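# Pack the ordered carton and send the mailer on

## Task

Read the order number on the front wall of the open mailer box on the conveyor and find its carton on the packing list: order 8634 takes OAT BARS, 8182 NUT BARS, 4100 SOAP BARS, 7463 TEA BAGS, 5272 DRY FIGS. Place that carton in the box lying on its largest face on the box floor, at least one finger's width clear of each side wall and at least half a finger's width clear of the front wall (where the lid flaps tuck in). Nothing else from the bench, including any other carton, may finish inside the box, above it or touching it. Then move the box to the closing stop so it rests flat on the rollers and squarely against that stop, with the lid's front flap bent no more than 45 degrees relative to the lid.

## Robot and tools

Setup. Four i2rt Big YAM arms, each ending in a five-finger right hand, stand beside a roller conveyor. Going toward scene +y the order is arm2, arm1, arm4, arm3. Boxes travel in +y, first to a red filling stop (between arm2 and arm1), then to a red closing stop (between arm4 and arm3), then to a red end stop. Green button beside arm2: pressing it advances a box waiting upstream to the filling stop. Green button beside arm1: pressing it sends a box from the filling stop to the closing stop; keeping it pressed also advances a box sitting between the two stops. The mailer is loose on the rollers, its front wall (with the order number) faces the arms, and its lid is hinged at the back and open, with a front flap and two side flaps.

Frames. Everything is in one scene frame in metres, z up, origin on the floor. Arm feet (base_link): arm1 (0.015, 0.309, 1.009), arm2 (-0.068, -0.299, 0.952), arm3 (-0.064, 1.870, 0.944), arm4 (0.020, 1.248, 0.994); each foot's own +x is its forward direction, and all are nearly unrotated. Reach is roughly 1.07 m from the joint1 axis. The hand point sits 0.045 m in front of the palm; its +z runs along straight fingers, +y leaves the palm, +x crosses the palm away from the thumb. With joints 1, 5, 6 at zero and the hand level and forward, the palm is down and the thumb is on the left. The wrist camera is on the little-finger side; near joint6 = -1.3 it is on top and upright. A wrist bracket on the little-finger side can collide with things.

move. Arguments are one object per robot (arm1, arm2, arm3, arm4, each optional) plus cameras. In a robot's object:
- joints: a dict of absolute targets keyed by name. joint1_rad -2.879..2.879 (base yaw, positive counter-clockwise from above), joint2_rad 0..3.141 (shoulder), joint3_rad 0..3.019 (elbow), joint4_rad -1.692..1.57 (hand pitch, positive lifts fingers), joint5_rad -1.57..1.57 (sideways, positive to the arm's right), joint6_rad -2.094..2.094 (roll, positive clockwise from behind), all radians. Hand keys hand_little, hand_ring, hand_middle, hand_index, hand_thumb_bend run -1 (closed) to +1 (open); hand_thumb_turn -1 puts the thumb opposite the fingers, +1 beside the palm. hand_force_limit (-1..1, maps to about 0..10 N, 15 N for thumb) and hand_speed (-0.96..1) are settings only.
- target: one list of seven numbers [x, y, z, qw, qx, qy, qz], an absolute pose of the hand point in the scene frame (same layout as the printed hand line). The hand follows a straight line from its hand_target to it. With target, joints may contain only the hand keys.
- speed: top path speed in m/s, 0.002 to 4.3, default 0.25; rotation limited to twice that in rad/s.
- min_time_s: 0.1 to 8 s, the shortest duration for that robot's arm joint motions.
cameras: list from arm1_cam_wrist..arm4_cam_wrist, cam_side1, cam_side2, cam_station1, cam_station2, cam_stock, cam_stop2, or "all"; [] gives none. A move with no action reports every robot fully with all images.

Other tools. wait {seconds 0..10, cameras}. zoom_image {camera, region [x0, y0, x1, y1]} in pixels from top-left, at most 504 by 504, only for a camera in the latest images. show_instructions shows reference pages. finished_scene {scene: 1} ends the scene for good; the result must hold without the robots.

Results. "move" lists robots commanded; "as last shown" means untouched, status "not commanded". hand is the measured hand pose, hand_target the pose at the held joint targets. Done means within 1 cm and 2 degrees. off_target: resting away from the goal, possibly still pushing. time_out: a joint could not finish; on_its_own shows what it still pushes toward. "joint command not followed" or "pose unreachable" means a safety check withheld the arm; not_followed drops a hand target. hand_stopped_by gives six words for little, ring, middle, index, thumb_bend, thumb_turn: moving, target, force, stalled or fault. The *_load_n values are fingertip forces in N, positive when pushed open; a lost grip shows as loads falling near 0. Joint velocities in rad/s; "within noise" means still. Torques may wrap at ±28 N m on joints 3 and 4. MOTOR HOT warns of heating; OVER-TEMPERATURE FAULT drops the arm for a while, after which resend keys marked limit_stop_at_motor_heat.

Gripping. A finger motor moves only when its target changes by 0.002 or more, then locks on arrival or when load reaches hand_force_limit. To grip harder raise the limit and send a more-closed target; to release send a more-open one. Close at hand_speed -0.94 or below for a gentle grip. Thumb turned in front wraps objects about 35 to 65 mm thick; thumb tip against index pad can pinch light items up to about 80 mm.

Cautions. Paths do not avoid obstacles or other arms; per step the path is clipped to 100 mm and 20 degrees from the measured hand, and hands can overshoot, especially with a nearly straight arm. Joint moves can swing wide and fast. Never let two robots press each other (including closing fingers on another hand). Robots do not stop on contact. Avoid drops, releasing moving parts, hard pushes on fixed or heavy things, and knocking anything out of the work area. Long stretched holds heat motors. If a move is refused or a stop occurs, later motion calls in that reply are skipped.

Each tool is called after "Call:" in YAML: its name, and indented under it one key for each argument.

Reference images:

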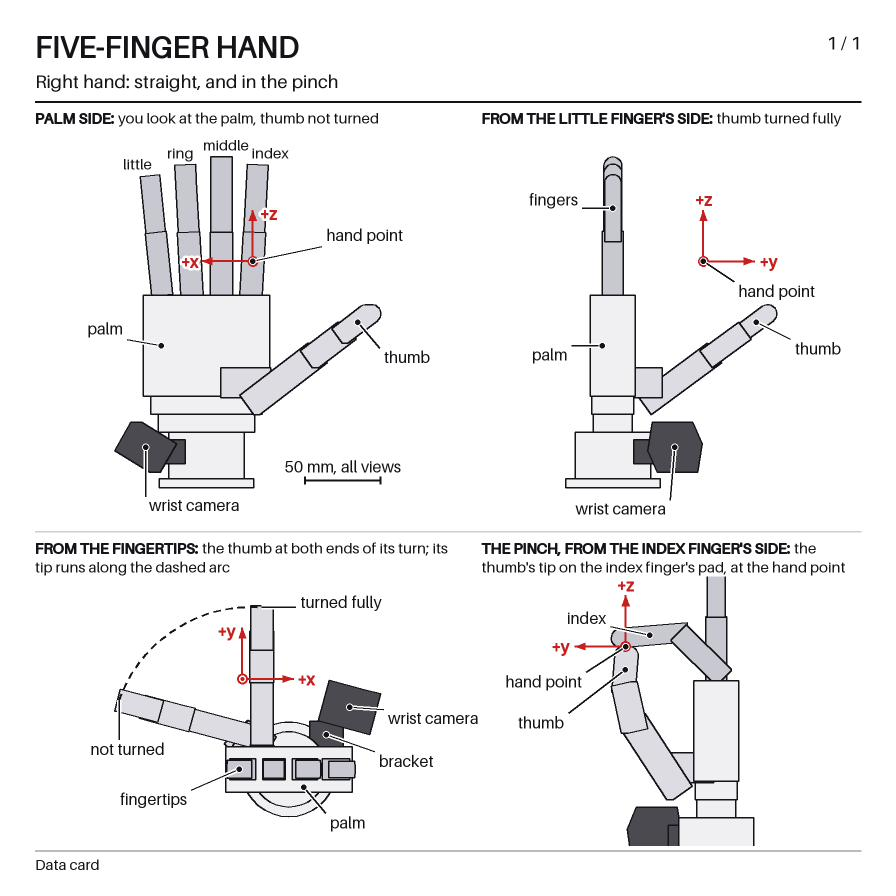

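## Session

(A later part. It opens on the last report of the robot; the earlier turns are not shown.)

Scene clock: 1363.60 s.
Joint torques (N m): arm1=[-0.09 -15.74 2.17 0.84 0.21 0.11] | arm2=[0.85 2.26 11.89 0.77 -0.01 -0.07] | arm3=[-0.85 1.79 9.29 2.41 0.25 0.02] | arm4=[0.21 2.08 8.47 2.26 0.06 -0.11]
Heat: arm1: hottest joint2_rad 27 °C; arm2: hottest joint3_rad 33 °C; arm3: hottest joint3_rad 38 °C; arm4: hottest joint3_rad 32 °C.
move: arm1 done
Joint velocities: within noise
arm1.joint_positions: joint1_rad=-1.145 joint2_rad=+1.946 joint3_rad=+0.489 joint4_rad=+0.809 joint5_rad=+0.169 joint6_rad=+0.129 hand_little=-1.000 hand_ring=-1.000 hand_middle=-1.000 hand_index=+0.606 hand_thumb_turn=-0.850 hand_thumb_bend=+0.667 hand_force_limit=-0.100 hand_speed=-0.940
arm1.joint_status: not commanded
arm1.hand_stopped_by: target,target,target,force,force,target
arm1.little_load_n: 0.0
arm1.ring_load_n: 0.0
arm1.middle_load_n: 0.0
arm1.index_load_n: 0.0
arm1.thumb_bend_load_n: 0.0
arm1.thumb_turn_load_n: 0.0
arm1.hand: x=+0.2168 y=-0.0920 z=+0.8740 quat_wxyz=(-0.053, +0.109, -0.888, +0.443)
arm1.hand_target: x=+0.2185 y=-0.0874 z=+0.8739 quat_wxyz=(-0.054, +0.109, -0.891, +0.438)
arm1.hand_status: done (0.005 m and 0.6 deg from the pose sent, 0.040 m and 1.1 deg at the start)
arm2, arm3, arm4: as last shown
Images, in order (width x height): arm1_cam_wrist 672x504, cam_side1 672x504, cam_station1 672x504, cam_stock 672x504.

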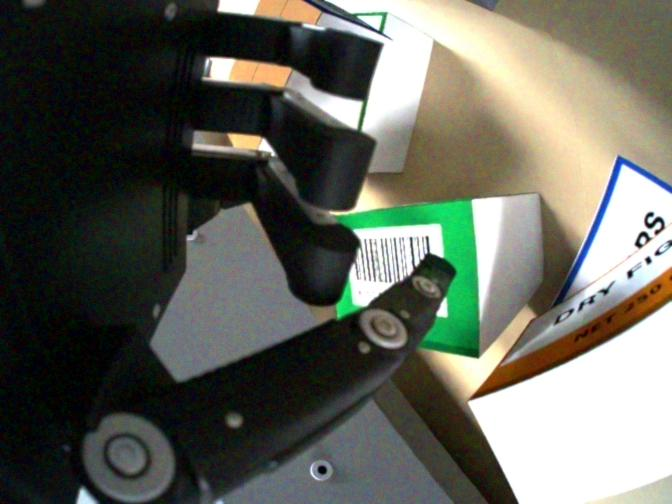

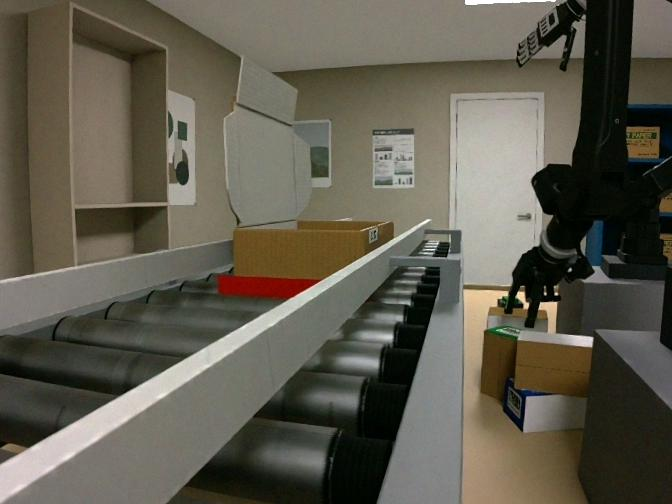

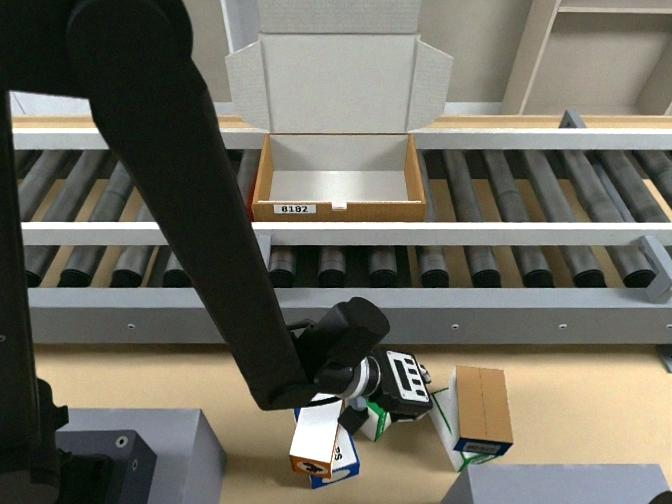

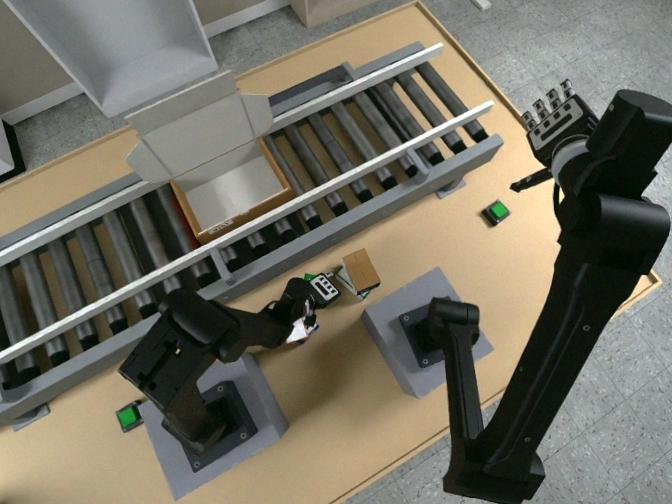

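Call:
move:
  arm1: {"target": [0.1807, -0.1112, 0.9456, 0.0538, -0.1093, 0.8907, -0.4384], "speed": 0.2}

Call:
move:
  arm1: {"joints": {"hand_thumb_bend": 1, "hand_thumb_turn": -1, "hand_index": 0.7, "hand_middle": 0.7, "hand_speed": 0.0, "hand_force_limit": 0.0}}
  cameras: ["arm1_cam_wrist", "cam_side1"]

Call:
zoom_image:
  camera: "arm1_cam_wrist"
  region: [250, 60, 620, 350]

Call:
zoom_image:
  camera: "cam_side1"
  region: [470, 230, 630, 390]

Scene clock: 1452.60 s.
Joint torques (N m): arm1=[-0.91 -13.22 5.5 0.85 0 -0.1] | arm2=[0.79 2.2 11.89 0.76 -0.01 -0.07] | arm3=[-0.73 1.85 9.31 2.41 0.25 0.03] | arm4=[0.21 2.02 8.36 2.18 0.04 -0.13]
Heat: arm1: hottest joint2_rad 27 °C; arm2: hottest joint3_rad 34 °C; arm3: hottest joint3_rad 38 °C; arm4: hottest joint3_rad 32 °C.
move: arm1 done
Joint velocities: within noise
arm1.joint_positions: joint1_rad=-1.269 joint2_rad=+1.652 joint3_rad=+0.479 joint4_rad=+0.531 joint5_rad=+0.066 joint6_rad=+0.066 hand_little=-1.000 hand_ring=-1.000 hand_middle=-1.000 hand_index=+0.606 hand_thumb_turn=-0.850 hand_thumb_bend=+0.667 hand_force_limit=-0.100 hand_speed=-0.940
arm1.joint_status: not commanded
arm1.hand_stopped_by: target,target,target,force,force,target
arm1.little_load_n: 0.0
arm1.ring_load_n: 0.0
arm1.middle_load_n: 0.0
arm1.index_load_n: -0.5
arm1.thumb_bend_load_n: 0.0
arm1.thumb_turn_load_n: 0.0
arm1.hand: x=+0.1818 y=-0.1088 z=+0.9463 quat_wxyz=(-0.057, +0.105, -0.890, +0.441)
arm1.hand_target: x=+0.1807 y=-0.1111 z=+0.9455 quat_wxyz=(-0.054, +0.109, -0.891, +0.438)
arm1.hand_status: done (0.003 m and 0.6 deg from the pose sent, 0.082 m and 0.6 deg at the start)
arm2, arm3, arm4: as last shown
pictures: none

Scene clock: 1453.70 s.
Joint torques (N m): arm1=[-1.03 -13.27 5.52 0.87 0 -0.09] | arm2=[0.79 2.2 11.89 0.79 -0.01 -0.07] | arm3=[-0.79 1.79 9.28 2.45 0.25 0.02] | arm4=[-0.21 2.26 8.47 2.19 0.06 -0.17]
Heat: arm1: hottest joint2_rad 27 °C; arm2: hottest joint3_rad 34 °C; arm3: hottest joint3_rad 38 °C; arm4: hottest joint3_rad 32 °C.
move: arm1 done
Joint velocities: within noise
arm1.joint_positions: joint1_rad=-1.269 joint2_rad=+1.652 joint3_rad=+0.479 joint4_rad=+0.531 joint5_rad=+0.066 joint6_rad=+0.065 hand_little=-1.000 hand_ring=-1.000 hand_middle=+0.700 hand_index=+0.700 hand_thumb_turn=-1.000 hand_thumb_bend=+1.000 hand_force_limit=+0.000 hand_speed=+0.000
arm1.joint_status: all done
arm1.hand_stopped_by: target,target,target,target,target,target
arm1.little_load_n: 0.0
arm1.ring_load_n: 0.0
arm1.middle_load_n: 0.0
arm1.index_load_n: 0.0
arm1.thumb_bend_load_n: 0.0
arm1.thumb_turn_load_n: 0.0
arm1.hand: x=+0.1818 y=-0.1088 z=+0.9463 quat_wxyz=(-0.057, +0.105, -0.890, +0.441)
arm1.hand_target: x=+0.1807 y=-0.1111 z=+0.9455 quat_wxyz=(-0.054, +0.109, -0.891, +0.438)
arm1.hand_status: not commanded
arm2, arm3, arm4: as last shown
Images, in order (width x height): arm1_cam_wrist 672x504, cam_side1 672x504.

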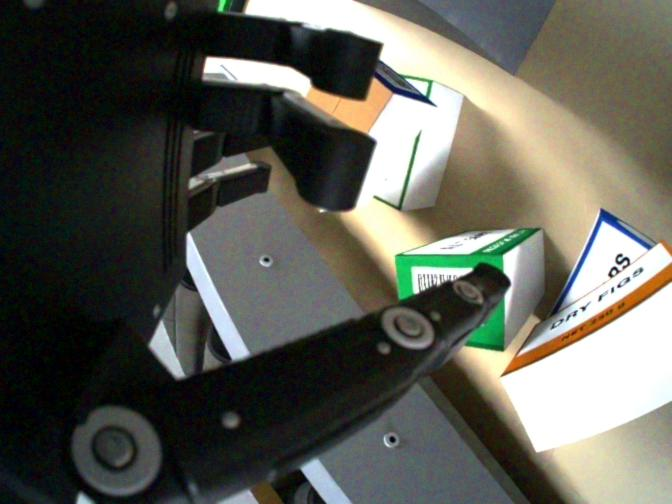

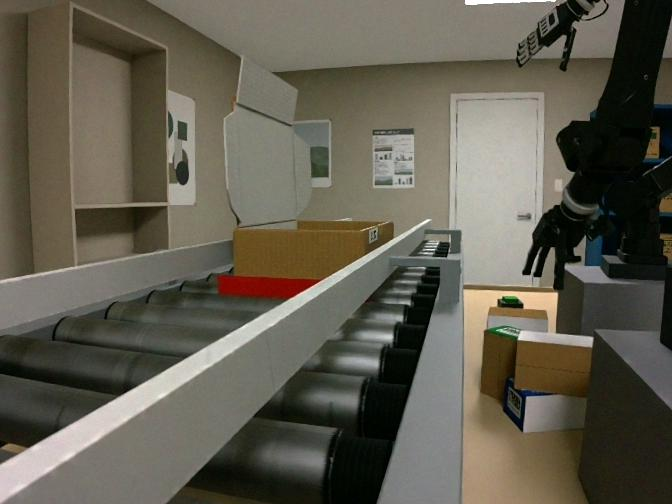

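Scaled by 1.362 from the camera's image (finer frame: 960x720).

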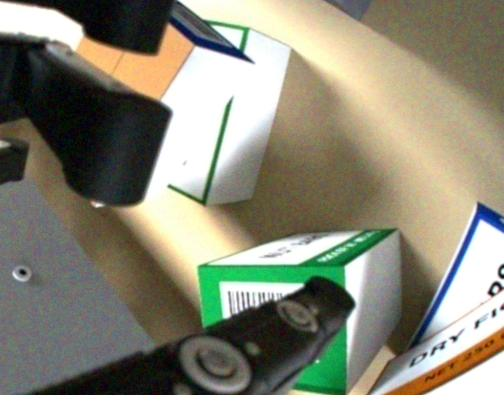

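Scaled by 3.150 from the camera's image (finer frame: 960x720).

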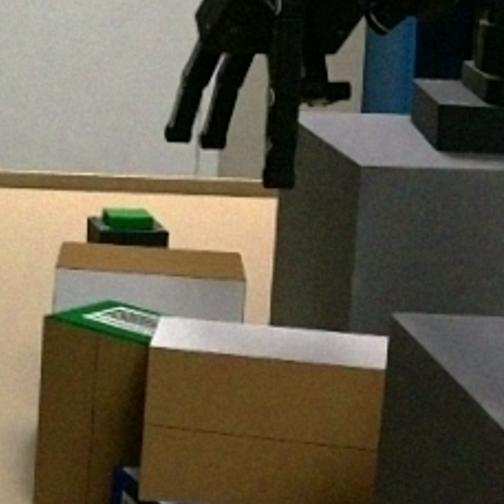

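Call:
move:
  arm1: {"target": [0.25, -0.049, 0.9, 0.1761, -0.3578, 0.8228, -0.4051], "speed": 0.2, "joints": {"hand_ring": 0.7, "hand_little": 0.7}}

Call:
move:
  arm1: {"target": [0.25, -0.049, 0.862, 0.1761, -0.3578, 0.8228, -0.4051], "speed": 0.1}
  cameras: ["arm1_cam_wrist", "cam_side1", "cam_station1"]

Call:
zoom_image:
  camera: "arm1_cam_wrist"
  region: [250, 60, 620, 350]

Call:
zoom_image:
  camera: "cam_side1"
  region: [450, 230, 610, 390]

Call:
zoom_image:
  camera: "cam_station1"
  region: [280, 320, 480, 480]

Scene clock: 1531.13 s.
Joint torques (N m): arm1=[0.03 -13.27 3.69 2.18 -0.21 -0.1] | arm2=[0.79 2.2 11.89 0.77 -0.01 -0.07] | arm3=[-0.79 1.73 9.32 2.43 0.25 0.03] | arm4=[0.21 2.2 8.38 2.19 0.05 -0.16]
Heat: arm1: hottest joint3_rad 27 °C; arm2: hottest joint3_rad 34 °C; arm3: hottest joint3_rad 38 °C; arm4: hottest joint3_rad 32 °C.
move: arm1 done
Joint velocities: within noise
arm1.joint_positions: joint1_rad=-1.206 joint2_rad=+1.812 joint3_rad=+0.479 joint4_rad=+0.632 joint5_rad=-0.326 joint6_rad=-0.251 hand_little=+0.700 hand_ring=+0.700 hand_middle=+0.700 hand_index=+0.700 hand_thumb_turn=-1.000 hand_thumb_bend=+1.000 hand_force_limit=+0.000 hand_speed=+0.000
arm1.joint_status: all done
arm1.hand_stopped_by: target,target,target,target,target,target
arm1.little_load_n: 0.0
arm1.ring_load_n: 0.0
arm1.middle_load_n: 0.0
arm1.index_load_n: 0.0
arm1.thumb_bend_load_n: 0.0
arm1.thumb_turn_load_n: 0.0
arm1.hand: x=+0.2462 y=-0.0479 z=+0.9013 quat_wxyz=(-0.175, +0.350, -0.829, +0.400)
arm1.hand_target: x=+0.2500 y=-0.0489 z=+0.9001 quat_wxyz=(-0.176, +0.358, -0.823, +0.405)
arm1.hand_status: done (0.004 m and 1.4 deg from the pose sent, 0.102 m and 33.3 deg at the start)
arm2.joint_positions: joint1_rad=-0.589 joint2_rad=+0.614 joint3_rad=+1.336 joint4_rad=-1.193 joint5_rad=+0.033 joint6_rad=-1.103 hand_little=+1.000 hand_ring=+1.000 hand_middle=+1.000 hand_index=+1.000 hand_thumb_turn=+1.000 hand_thumb_bend=+1.000 hand_force_limit=+0.000 hand_speed=-0.800
arm2.joint_status: not commanded
arm2.hand_stopped_by: target,target,target,target,target,target
arm2.little_load_n: 0.0
arm2.ring_load_n: 0.0
arm2.middle_load_n: 0.0
arm2.index_load_n: 0.0
arm2.thumb_bend_load_n: 0.0
arm2.thumb_turn_load_n: 0.0
arm2.hand: x=+0.0836 y=-0.4993 z=+1.4410 quat_wxyz=(+0.085, +0.696, -0.489, +0.520)
arm2.hand_target: x=+0.0778 y=-0.4967 z=+1.4589 quat_wxyz=(+0.086, +0.684, -0.491, +0.533)
arm2.hand_status: not commanded
arm3, arm4: as last shown
arm4.little_load_n: -0.5
pictures: none

Scene clock: 1532.17 s.
Joint torques (N m): arm1=[0.03 -11.28 3.19 1.42 -0.03 -0.06] | arm2=[0.79 2.2 11.89 0.77 -0.01 -0.07] | arm3=[-0.73 1.79 9.31 2.43 0.24 0.03] | arm4=[-0.15 2.2 8.36 2.19 0.06 -0.15]
Heat: arm1: hottest joint3_rad 27 °C; arm2: hottest joint3_rad 34 °C; arm3: hottest joint3_rad 38 °C; arm4: hottest joint3_rad 32 °C.
move: arm1 off_target
Joint velocities: within noise
arm1.joint_positions: joint1_rad=-1.207 joint2_rad=+1.934 joint3_rad=+0.491 joint4_rad=+0.790 joint5_rad=-0.332 joint6_rad=-0.253 hand_little=+0.700 hand_ring=+0.700 hand_middle=+0.700 hand_index=+0.700 hand_thumb_turn=-1.000 hand_thumb_bend=+1.000 hand_force_limit=+0.000 hand_speed=+0.000
arm1.joint_status: not commanded
arm1.hand_stopped_by: target,target,target,target,target,target
arm1.little_load_n: 0.0
arm1.ring_load_n: 0.0
arm1.middle_load_n: 0.0
arm1.index_load_n: 0.0
arm1.thumb_bend_load_n: 0.0
arm1.thumb_turn_load_n: -2.0
arm1.hand: x=+0.2503 y=-0.0565 z=+0.8794 quat_wxyz=(-0.177, +0.351, -0.817, +0.421)
arm1.hand_target: x=+0.2495 y=-0.0485 z=+0.8629 quat_wxyz=(-0.176, +0.358, -0.823, +0.405)
arm1.hand_status: off_target (0.019 m and 2.0 deg from the pose sent, 0.039 m and 1.4 deg at the start)
arm2, arm3, arm4: as last shown
arm3.middle_load_n: -0.5
arm4.little_load_n: 0.0
Images, in order (width x height): arm1_cam_wrist 672x504, cam_side1 672x504, cam_station1 672x504.

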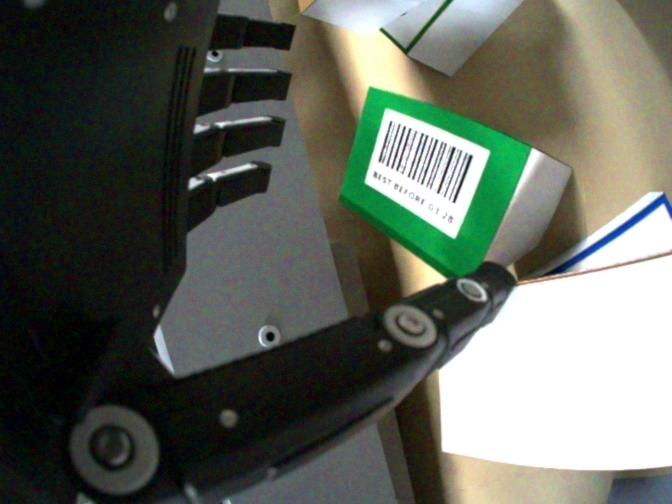

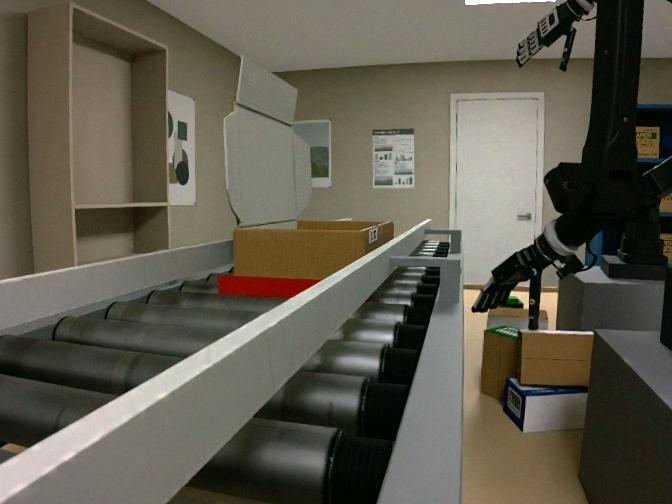

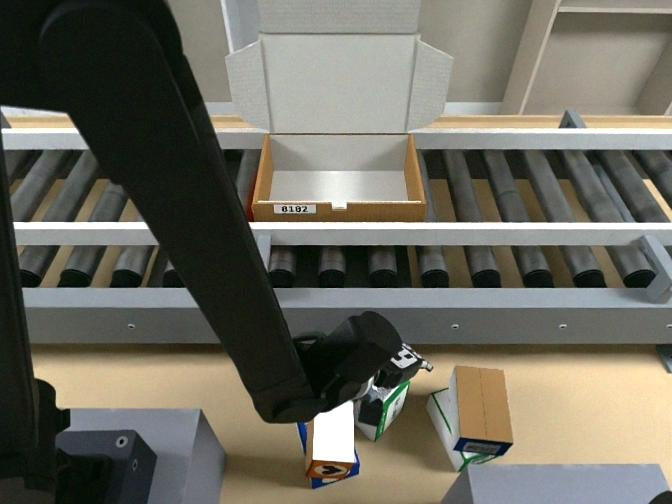

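Scaled by 1.362 from the camera's image (finer frame: 960x720).

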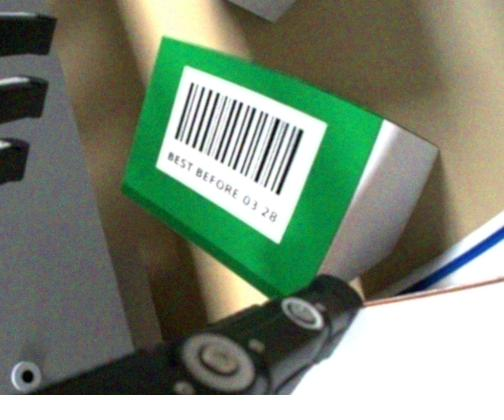

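Scaled by 3.150 from the camera's image (finer frame: 960x720).

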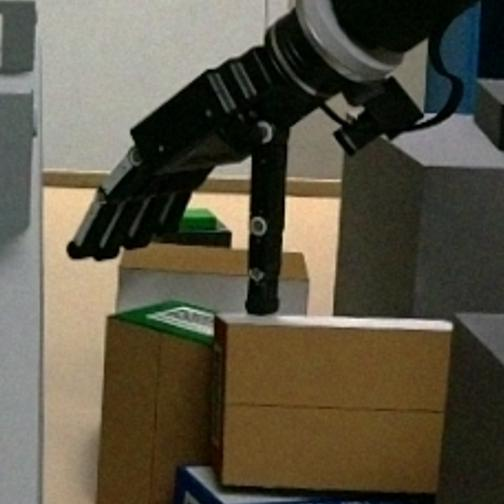

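Scaled by 2.520 from the camera's image (finer frame: 960x720).

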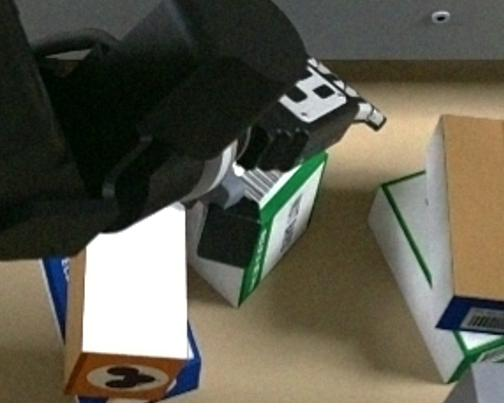

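Call:
move:
  arm1: {"target": [0.22, 0.05, 1.1, 0.1761, -0.3578, 0.8228, -0.4051], "speed": 0.25}
  cameras: ["arm1_cam_wrist", "cam_side1", "cam_station1", "cam_stock"]

Call:
zoom_image:
  camera: "cam_side1"
  region: [450, 290, 620, 450]

Call:
zoom_image:
  camera: "cam_station1"
  region: [280, 330, 530, 500]

Call:
zoom_image:
  camera: "arm1_cam_wrist"
  region: [250, 0, 672, 400]

Scene clock: 1622.40 s.
Joint torques (N m): arm1=[-0.09 -5.01 13.12 0.81 0.01 0.09] | arm2=[0.79 2.26 11.89 0.77 -0.01 -0.07] | arm3=[-0.73 1.79 9.29 2.43 0.25 0.02] | arm4=[-0.26 2.02 8.46 2.3 0.04 -0.12]
Heat: arm1: hottest joint2_rad 26 °C; arm2: hottest joint3_rad 34 °C; arm3: hottest joint3_rad 38 °C; arm4: hottest joint3_rad 32 °C.
move: arm1 off_target
Joint velocities: within noise
arm1.joint_positions: joint1_rad=-1.158 joint2_rad=+0.813 joint3_rad=+0.364 joint4_rad=-0.275 joint5_rad=-0.297 joint6_rad=-0.237 hand_little=+0.700 hand_ring=+0.700 hand_middle=+0.700 hand_index=+0.700 hand_thumb_turn=-1.000 hand_thumb_bend=+1.000 hand_force_limit=+0.000 hand_speed=+0.000
arm1.joint_status: not commanded
arm1.hand_stopped_by: target,target,target,target,target,target
arm1.little_load_n: 0.0
arm1.ring_load_n: 0.0
arm1.middle_load_n: 0.0
arm1.index_load_n: 0.0
arm1.thumb_bend_load_n: 0.0
arm1.thumb_turn_load_n: 0.0
arm1.hand: x=+0.2100 y=+0.0659 z=+1.0737 quat_wxyz=(-0.174, +0.358, -0.832, +0.386)
arm1.hand_target: x=+0.2196 y=+0.0508 z=+1.1001 quat_wxyz=(-0.176, +0.358, -0.823, +0.405)
arm1.hand_status: off_target (0.032 m and 2.4 deg from the pose sent, 0.247 m and 2.0 deg at the start)
arm2, arm3, arm4: as last shown
arm3.middle_load_n: 0.0
Images, in order (width x height): arm1_cam_wrist 672x504, cam_side1 672x504, cam_station1 672x504, cam_stock 672x504.

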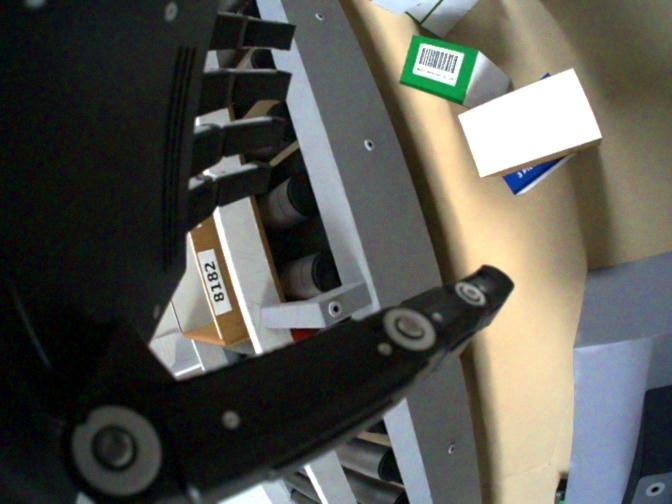

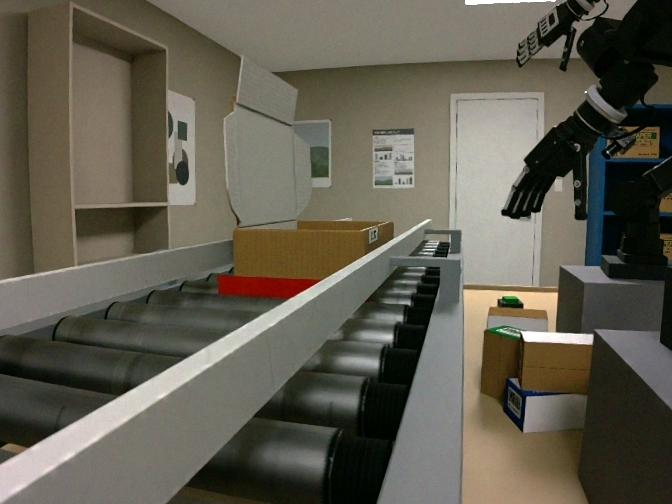

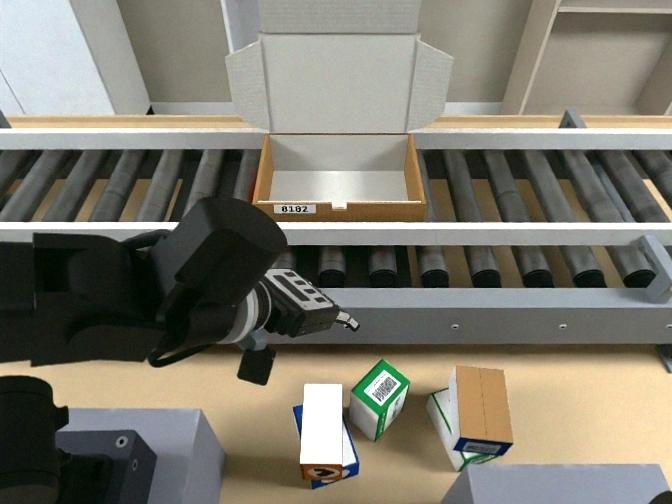

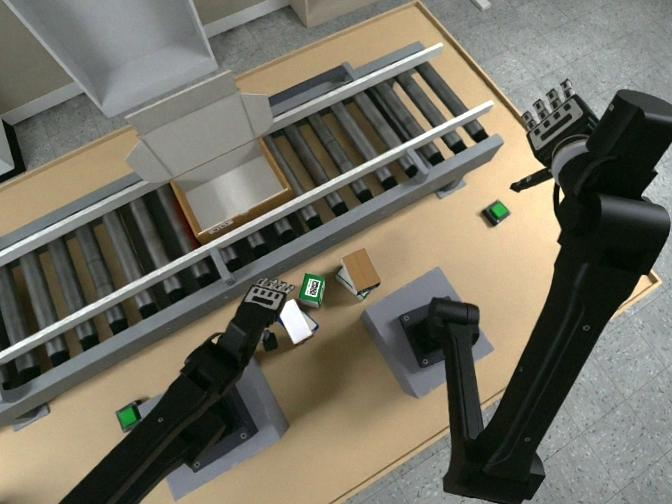

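Scaled by 2.965 from the camera's image (finer frame: 960x720).

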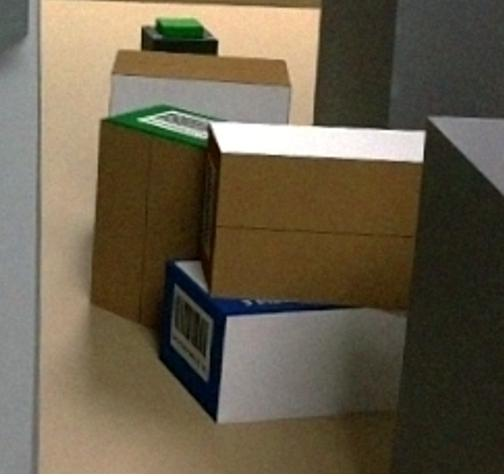

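Scaled by 2.016 from the camera's image (finer frame: 960x720).

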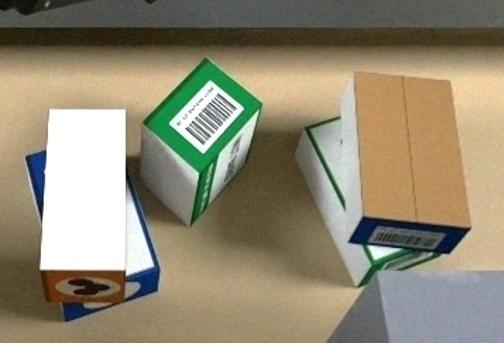

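Scaled by 1.194 from the camera's image (finer frame: 960x720).

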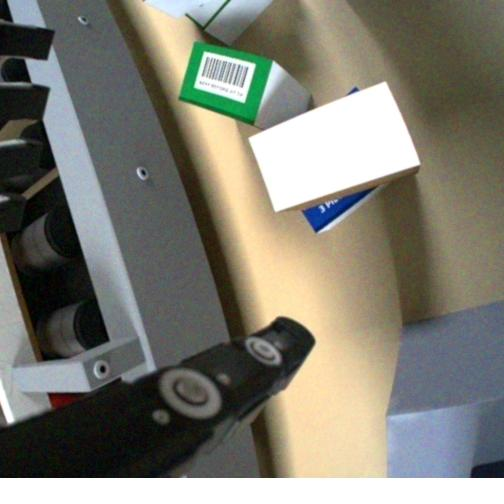

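Call:
move:
  arm1: {"joints": {"joint1_rad": 0.3, "joint2_rad": 0.576, "joint3_rad": 1.392, "joint4_rad": -1.141, "joint5_rad": 0.129, "joint6_rad": -1.103}, "min_time_s": 2}

Call:
move:
  arm2: {"target": [0.211, -0.0745, 1.06, 0, 0.9304, -0.3665, 0], "speed": 0.4, "joints": {"hand_thumb_turn": -1, "hand_speed": -0.3}}
  cameras: ["arm2_cam_wrist", "cam_side1", "cam_station1", "cam_stock"]

Call:
zoom_image:
  camera: "arm2_cam_wrist"
  region: [200, 0, 620, 400]

Scene clock: 1663.33 s.
Joint torques (N m): arm1=[-0.15 0.85 10.26 1.14 0.19 -0.15] | arm2=[0.79 2.2 11.89 0.77 -0.01 -0.07] | arm3=[-0.79 1.85 9.32 2.41 0.25 0.02] | arm4=[0.03 2.37 8.38 2.25 0.05 -0.14]
Heat: arm1: hottest joint3_rad 33 °C; arm2: hottest joint3_rad 35 °C; arm3: hottest joint3_rad 38 °C; arm4: hottest joint3_rad 32 °C.
move: arm1 done
Joint velocities: within noise
arm1.joint_positions: joint1_rad=+0.293 joint2_rad=+0.570 joint3_rad=+1.359 joint4_rad=-1.128 joint5_rad=+0.126 joint6_rad=-1.092 hand_little=+0.700 hand_ring=+0.700 hand_middle=+0.700 hand_index=+0.700 hand_thumb_turn=-1.000 hand_thumb_bend=+1.000 hand_force_limit=+0.000 hand_speed=+0.000
arm1.joint_status: all done
arm1.hand_stopped_by: target,target,target,target,target,target
arm1.little_load_n: 0.0
arm1.ring_load_n: 0.0
arm1.middle_load_n: 0.0
arm1.index_load_n: 0.0
arm1.thumb_bend_load_n: 0.0
arm1.thumb_turn_load_n: 0.0
arm1.hand: x=+0.2642 y=+0.3199 z=+1.5313 quat_wxyz=(-0.180, +0.810, -0.102, +0.548)
arm1.hand_target: x=+0.2610 y=+0.3192 z=+1.5437 quat_wxyz=(-0.181, +0.807, -0.096, +0.554)
arm1.hand_status: not commanded
arm2, arm3, arm4: as last shown
pictures: none

Scene clock: 1665.73 s.
Joint torques (N m): arm1=[-0.15 0.85 10.26 1.14 0.18 -0.12] | arm2=[2.14 -12.51 11.21 0.05 -0.02 -0.18] | arm3=[-0.85 1.85 9.32 2.43 0.25 0.03] | arm4=[-0.03 2.32 8.31 2.11 0.04 -0.14]
Heat: arm1: hottest joint3_rad 33 °C; arm2: hottest joint3_rad 35 °C; arm3: hottest joint3_rad 38 °C; arm4: hottest joint3_rad 32 °C.
move: arm2 off_target
Joint velocities: within noise
arm1: as last shown
arm1.joint_positions: joint1_rad=+0.293 joint2_rad=+0.570 joint3_rad=+1.359 joint4_rad=-1.128 joint5_rad=+0.126 joint6_rad=-1.093 hand_little=+0.700 hand_ring=+0.700 hand_middle=+0.700 hand_index=+0.700 hand_thumb_turn=-1.000 hand_thumb_bend=+1.000 hand_force_limit=+0.000 hand_speed=+0.000
arm2.joint_positions: joint1_rad=+0.760 joint2_rad=+1.526 joint3_rad=+1.099 joint4_rad=-1.219 joint5_rad=-0.008 joint6_rad=-0.196 hand_little=+1.000 hand_ring=+1.000 hand_middle=+1.000 hand_index=+1.000 hand_thumb_turn=-1.000 hand_thumb_bend=+1.000 hand_force_limit=+0.000 hand_speed=-0.300
arm2.joint_status: all done
arm2.hand_stopped_by: target,target,target,target,target,target
arm2.little_load_n: 0.0
arm2.ring_load_n: 0.0
arm2.middle_load_n: 0.0
arm2.index_load_n: 0.0
arm2.thumb_bend_load_n: 0.0
arm2.thumb_turn_load_n: 0.0
arm2.hand: x=+0.1951 y=-0.0901 z=+1.0433 quat_wxyz=(+0.031, +0.927, -0.373, -0.020)
arm2.hand_target: x=+0.2101 y=-0.0750 z=+1.0605 quat_wxyz=(+0.000, +0.930, -0.366, +0.000)
arm2.hand_status: off_target (0.028 m and 4.3 deg from the pose sent, 0.585 m and 68.5 deg at the start)
arm3.joint_positions: joint1_rad=+0.166 joint2_rad=+0.628 joint3_rad=+1.395 joint4_rad=-1.333 joint5_rad=+0.111 joint6_rad=-1.362 hand_little=+1.000 hand_ring=+1.000 hand_middle=+1.000 hand_index=+1.000 hand_thumb_turn=+1.000 hand_thumb_bend=+1.000 hand_force_limit=+0.000 hand_speed=-0.800
arm3.joint_status: not commanded
arm3.hand_stopped_by: target,target,target,target,target,target
arm3.little_load_n: 0.0
arm3.ring_load_n: 0.0
arm3.middle_load_n: 0.0
arm3.index_load_n: 0.0
arm3.thumb_bend_load_n: 0.0
arm3.thumb_turn_load_n: 0.0
arm3.hand: x=+0.1650 y=+1.8151 z=+1.4428 quat_wxyz=(-0.016, +0.869, -0.086, +0.487)
arm3.hand_target: x=+0.1635 y=+1.8151 z=+1.4505 quat_wxyz=(-0.018, +0.865, -0.086, +0.494)
arm3.hand_status: not commanded
arm4.joint_positions: joint1_rad=+0.155 joint2_rad=+0.622 joint3_rad=+1.456 joint4_rad=-1.388 joint5_rad=+0.173 joint6_rad=-1.420 hand_little=+1.000 hand_ring=+1.000 hand_middle=+1.000 hand_index=+1.000 hand_thumb_turn=+1.000 hand_thumb_bend=+1.000 hand_force_limit=+0.000 hand_speed=-0.800
arm4.joint_status: not commanded
arm4.hand_stopped_by: target,target,target,target,target,target
arm4.little_load_n: 0.0
arm4.ring_load_n: 0.0
arm4.middle_load_n: 0.0
arm4.index_load_n: 0.0
arm4.thumb_bend_load_n: 0.0
arm4.thumb_turn_load_n: 0.0
arm4.hand: x=+0.2375 y=+1.2137 z=+1.5169 quat_wxyz=(-0.016, +0.869, -0.004, +0.494)
arm4.hand_target: x=+0.2362 y=+1.2134 z=+1.5254 quat_wxyz=(-0.019, +0.864, -0.005, +0.503)
arm4.hand_status: not commanded
Images, in order (width x height): arm2_cam_wrist 672x504, cam_side1 672x504, cam_station1 672x504, cam_stock 672x504.

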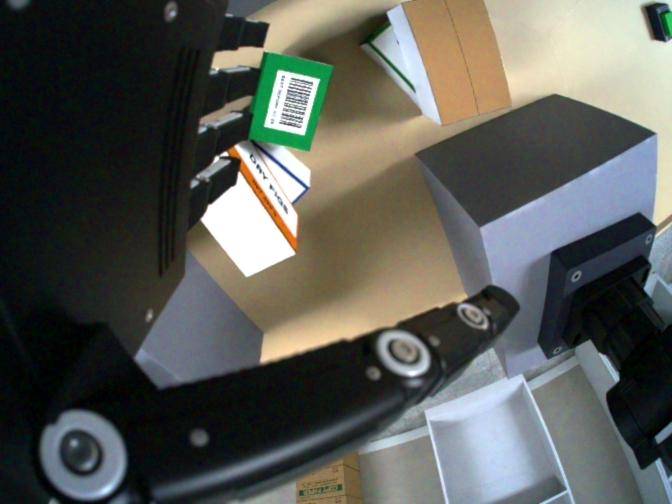

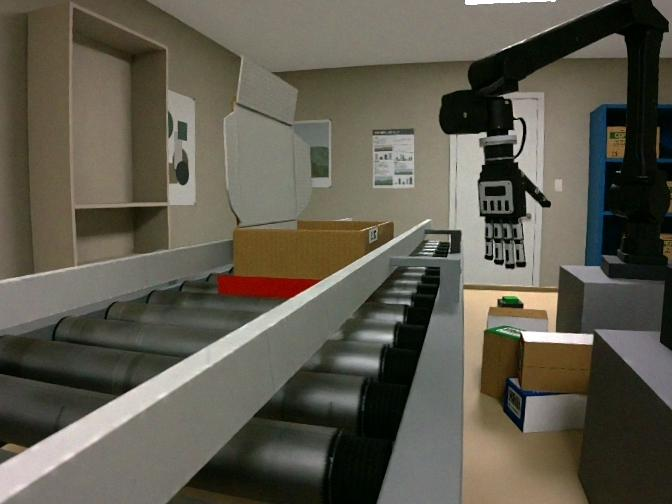

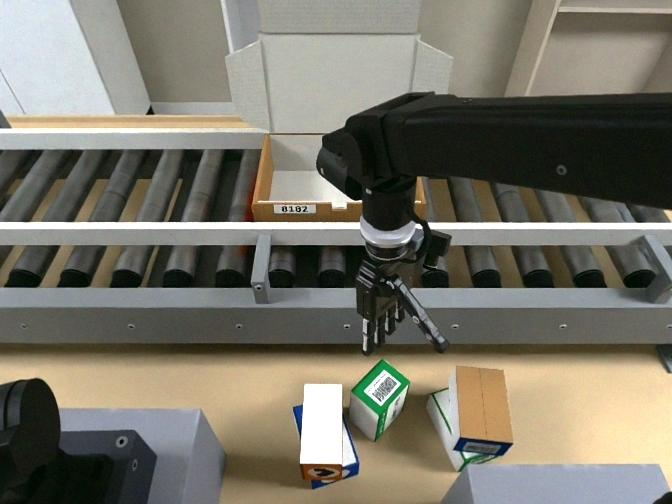

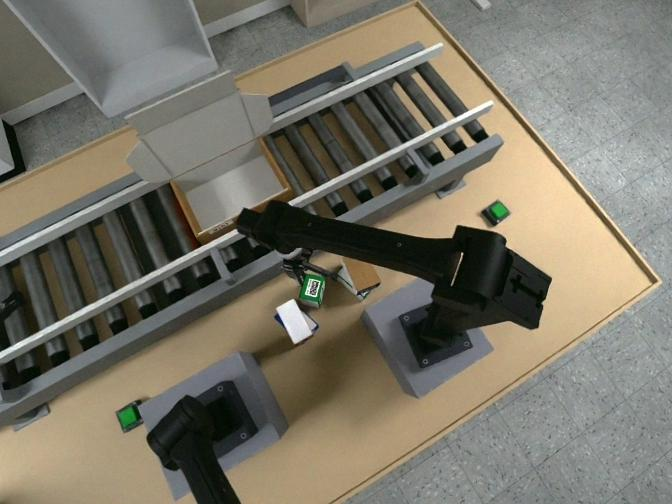

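Scaled by 1.200 from the camera's image (finer frame: 960x720).

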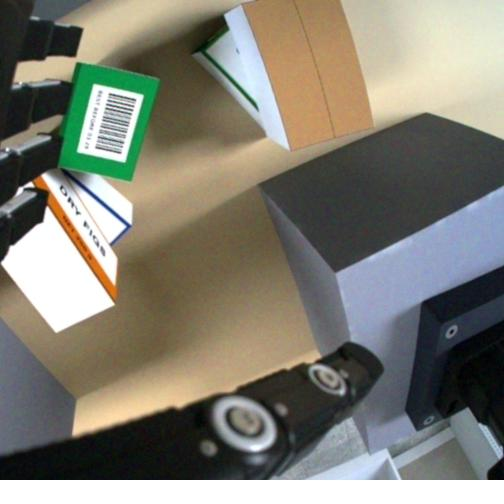

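Call:
move:
  arm2: {"target": [0.233, -0.054, 0.94, 0.397, -0.8065, 0.3933, -0.1936], "speed": 0.3, "joints": {"hand_ring": -1, "hand_little": -1, "hand_index": 0.4, "hand_middle": 0.4, "hand_speed": 0}}
  cameras: ["arm2_cam_wrist", "cam_side1", "cam_station1", "cam_stock"]

Call:
zoom_image:
  camera: "arm2_cam_wrist"
  region: [200, 100, 620, 500]

Call:
zoom_image:
  camera: "cam_side1"
  region: [450, 200, 620, 360]

Call:
zoom_image:
  camera: "cam_station1"
  region: [280, 280, 530, 480]

Scene clock: 1955.83 s.
Joint torques (N m): arm1=[0.03 0.91 10.25 1.16 0.19 -0.12] | arm2=[0.56 -5.07 5.81 1.81 0.03 -0.06] | arm3=[-0.79 1.79 9.29 2.43 0.24 0.03] | arm4=[-0.03 2.2 8.4 2.28 0.07 -0.12]
Heat: arm1: hottest joint3_rad 33 °C; arm2: hottest joint3_rad 37 °C; arm3: hottest joint3_rad 38 °C; arm4: hottest joint3_rad 32 °C.
move: arm2 done
Joint velocities: within noise
arm1, arm3, arm4: as last shown
arm1.middle_load_n: -0.5
arm2.joint_positions: joint1_rad=+0.739 joint2_rad=+1.322 joint3_rad=+0.361 joint4_rad=+0.287 joint5_rad=-0.075 joint6_rad=-0.055 hand_little=-1.000 hand_ring=-1.000 hand_middle=+0.400 hand_index=+0.400 hand_thumb_turn=-1.000 hand_thumb_bend=+1.000 hand_force_limit=+0.000 hand_speed=+0.000
arm2.joint_status: all done
arm2.hand_stopped_by: target,target,target,target,target,target
arm2.little_load_n: 0.0
arm2.ring_load_n: 0.0
arm2.middle_load_n: 0.0
arm2.index_load_n: 0.0
arm2.thumb_bend_load_n: 0.0
arm2.thumb_turn_load_n: 0.0
arm2.hand: x=+0.2269 y=-0.0522 z=+0.9389 quat_wxyz=(-0.392, +0.814, -0.386, +0.189)
arm2.hand_target: x=+0.2328 y=-0.0541 z=+0.9400 quat_wxyz=(-0.397, +0.807, -0.393, +0.193)
arm2.hand_status: done (0.006 m and 1.5 deg from the pose sent, 0.116 m and 57.2 deg at the start)
arm3.thumb_bend_load_n: 0.5
Images, in order (width x height): arm2_cam_wrist 672x504, cam_side1 672x504, cam_station1 672x504, cam_stock 672x504.

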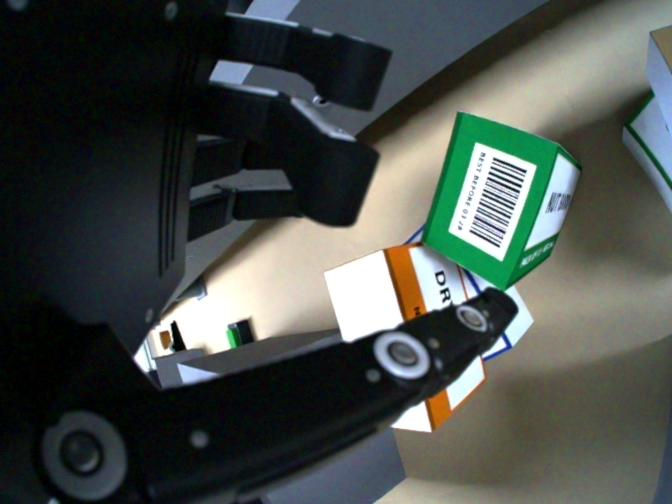

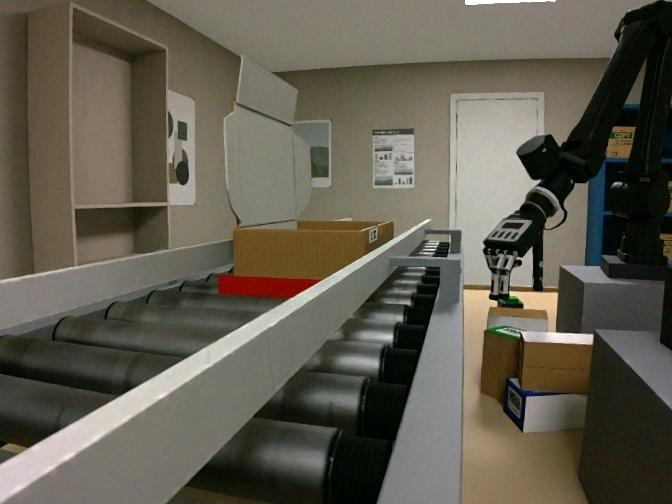

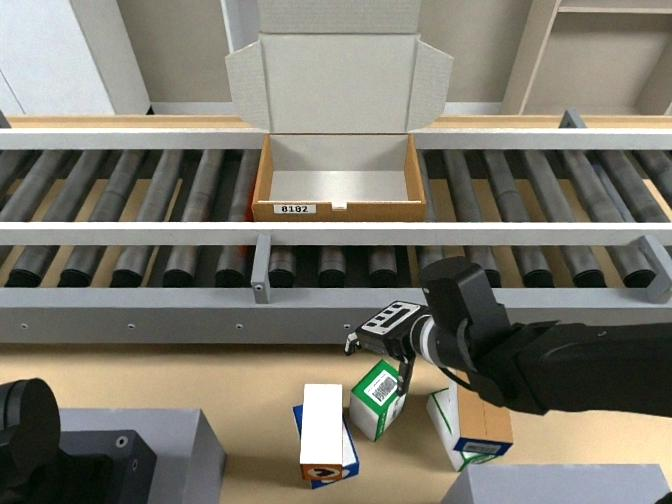

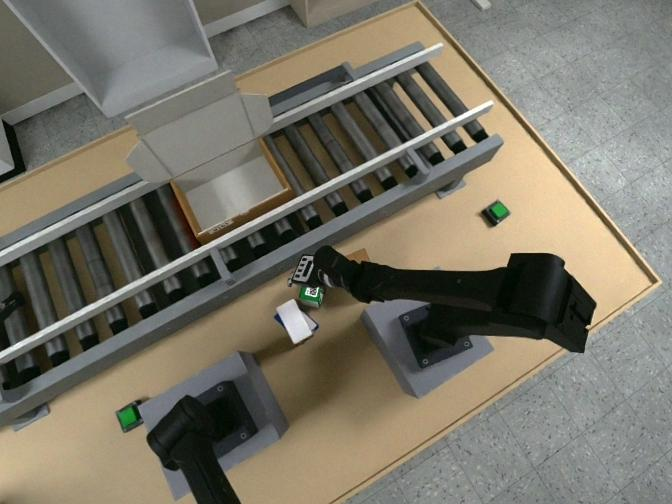

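Scaled by 1.200 from the camera's image (finer frame: 960x720).

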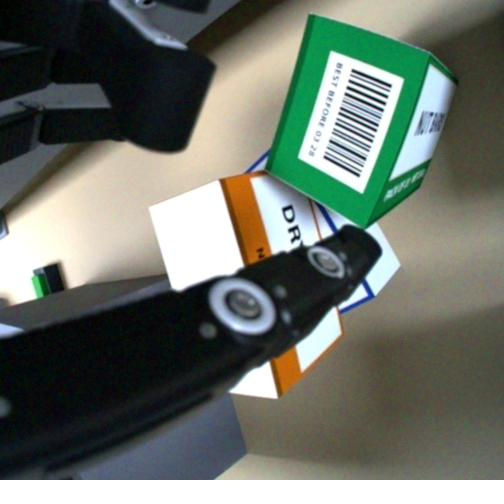

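Scaled by 2.965 from the camera's image (finer frame: 960x720).

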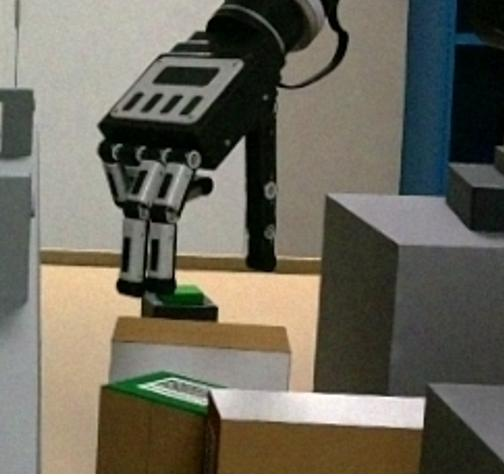

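Scaled by 2.016 from the camera's image (finer frame: 960x720).

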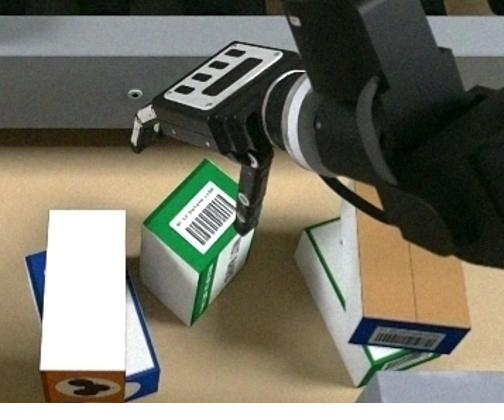

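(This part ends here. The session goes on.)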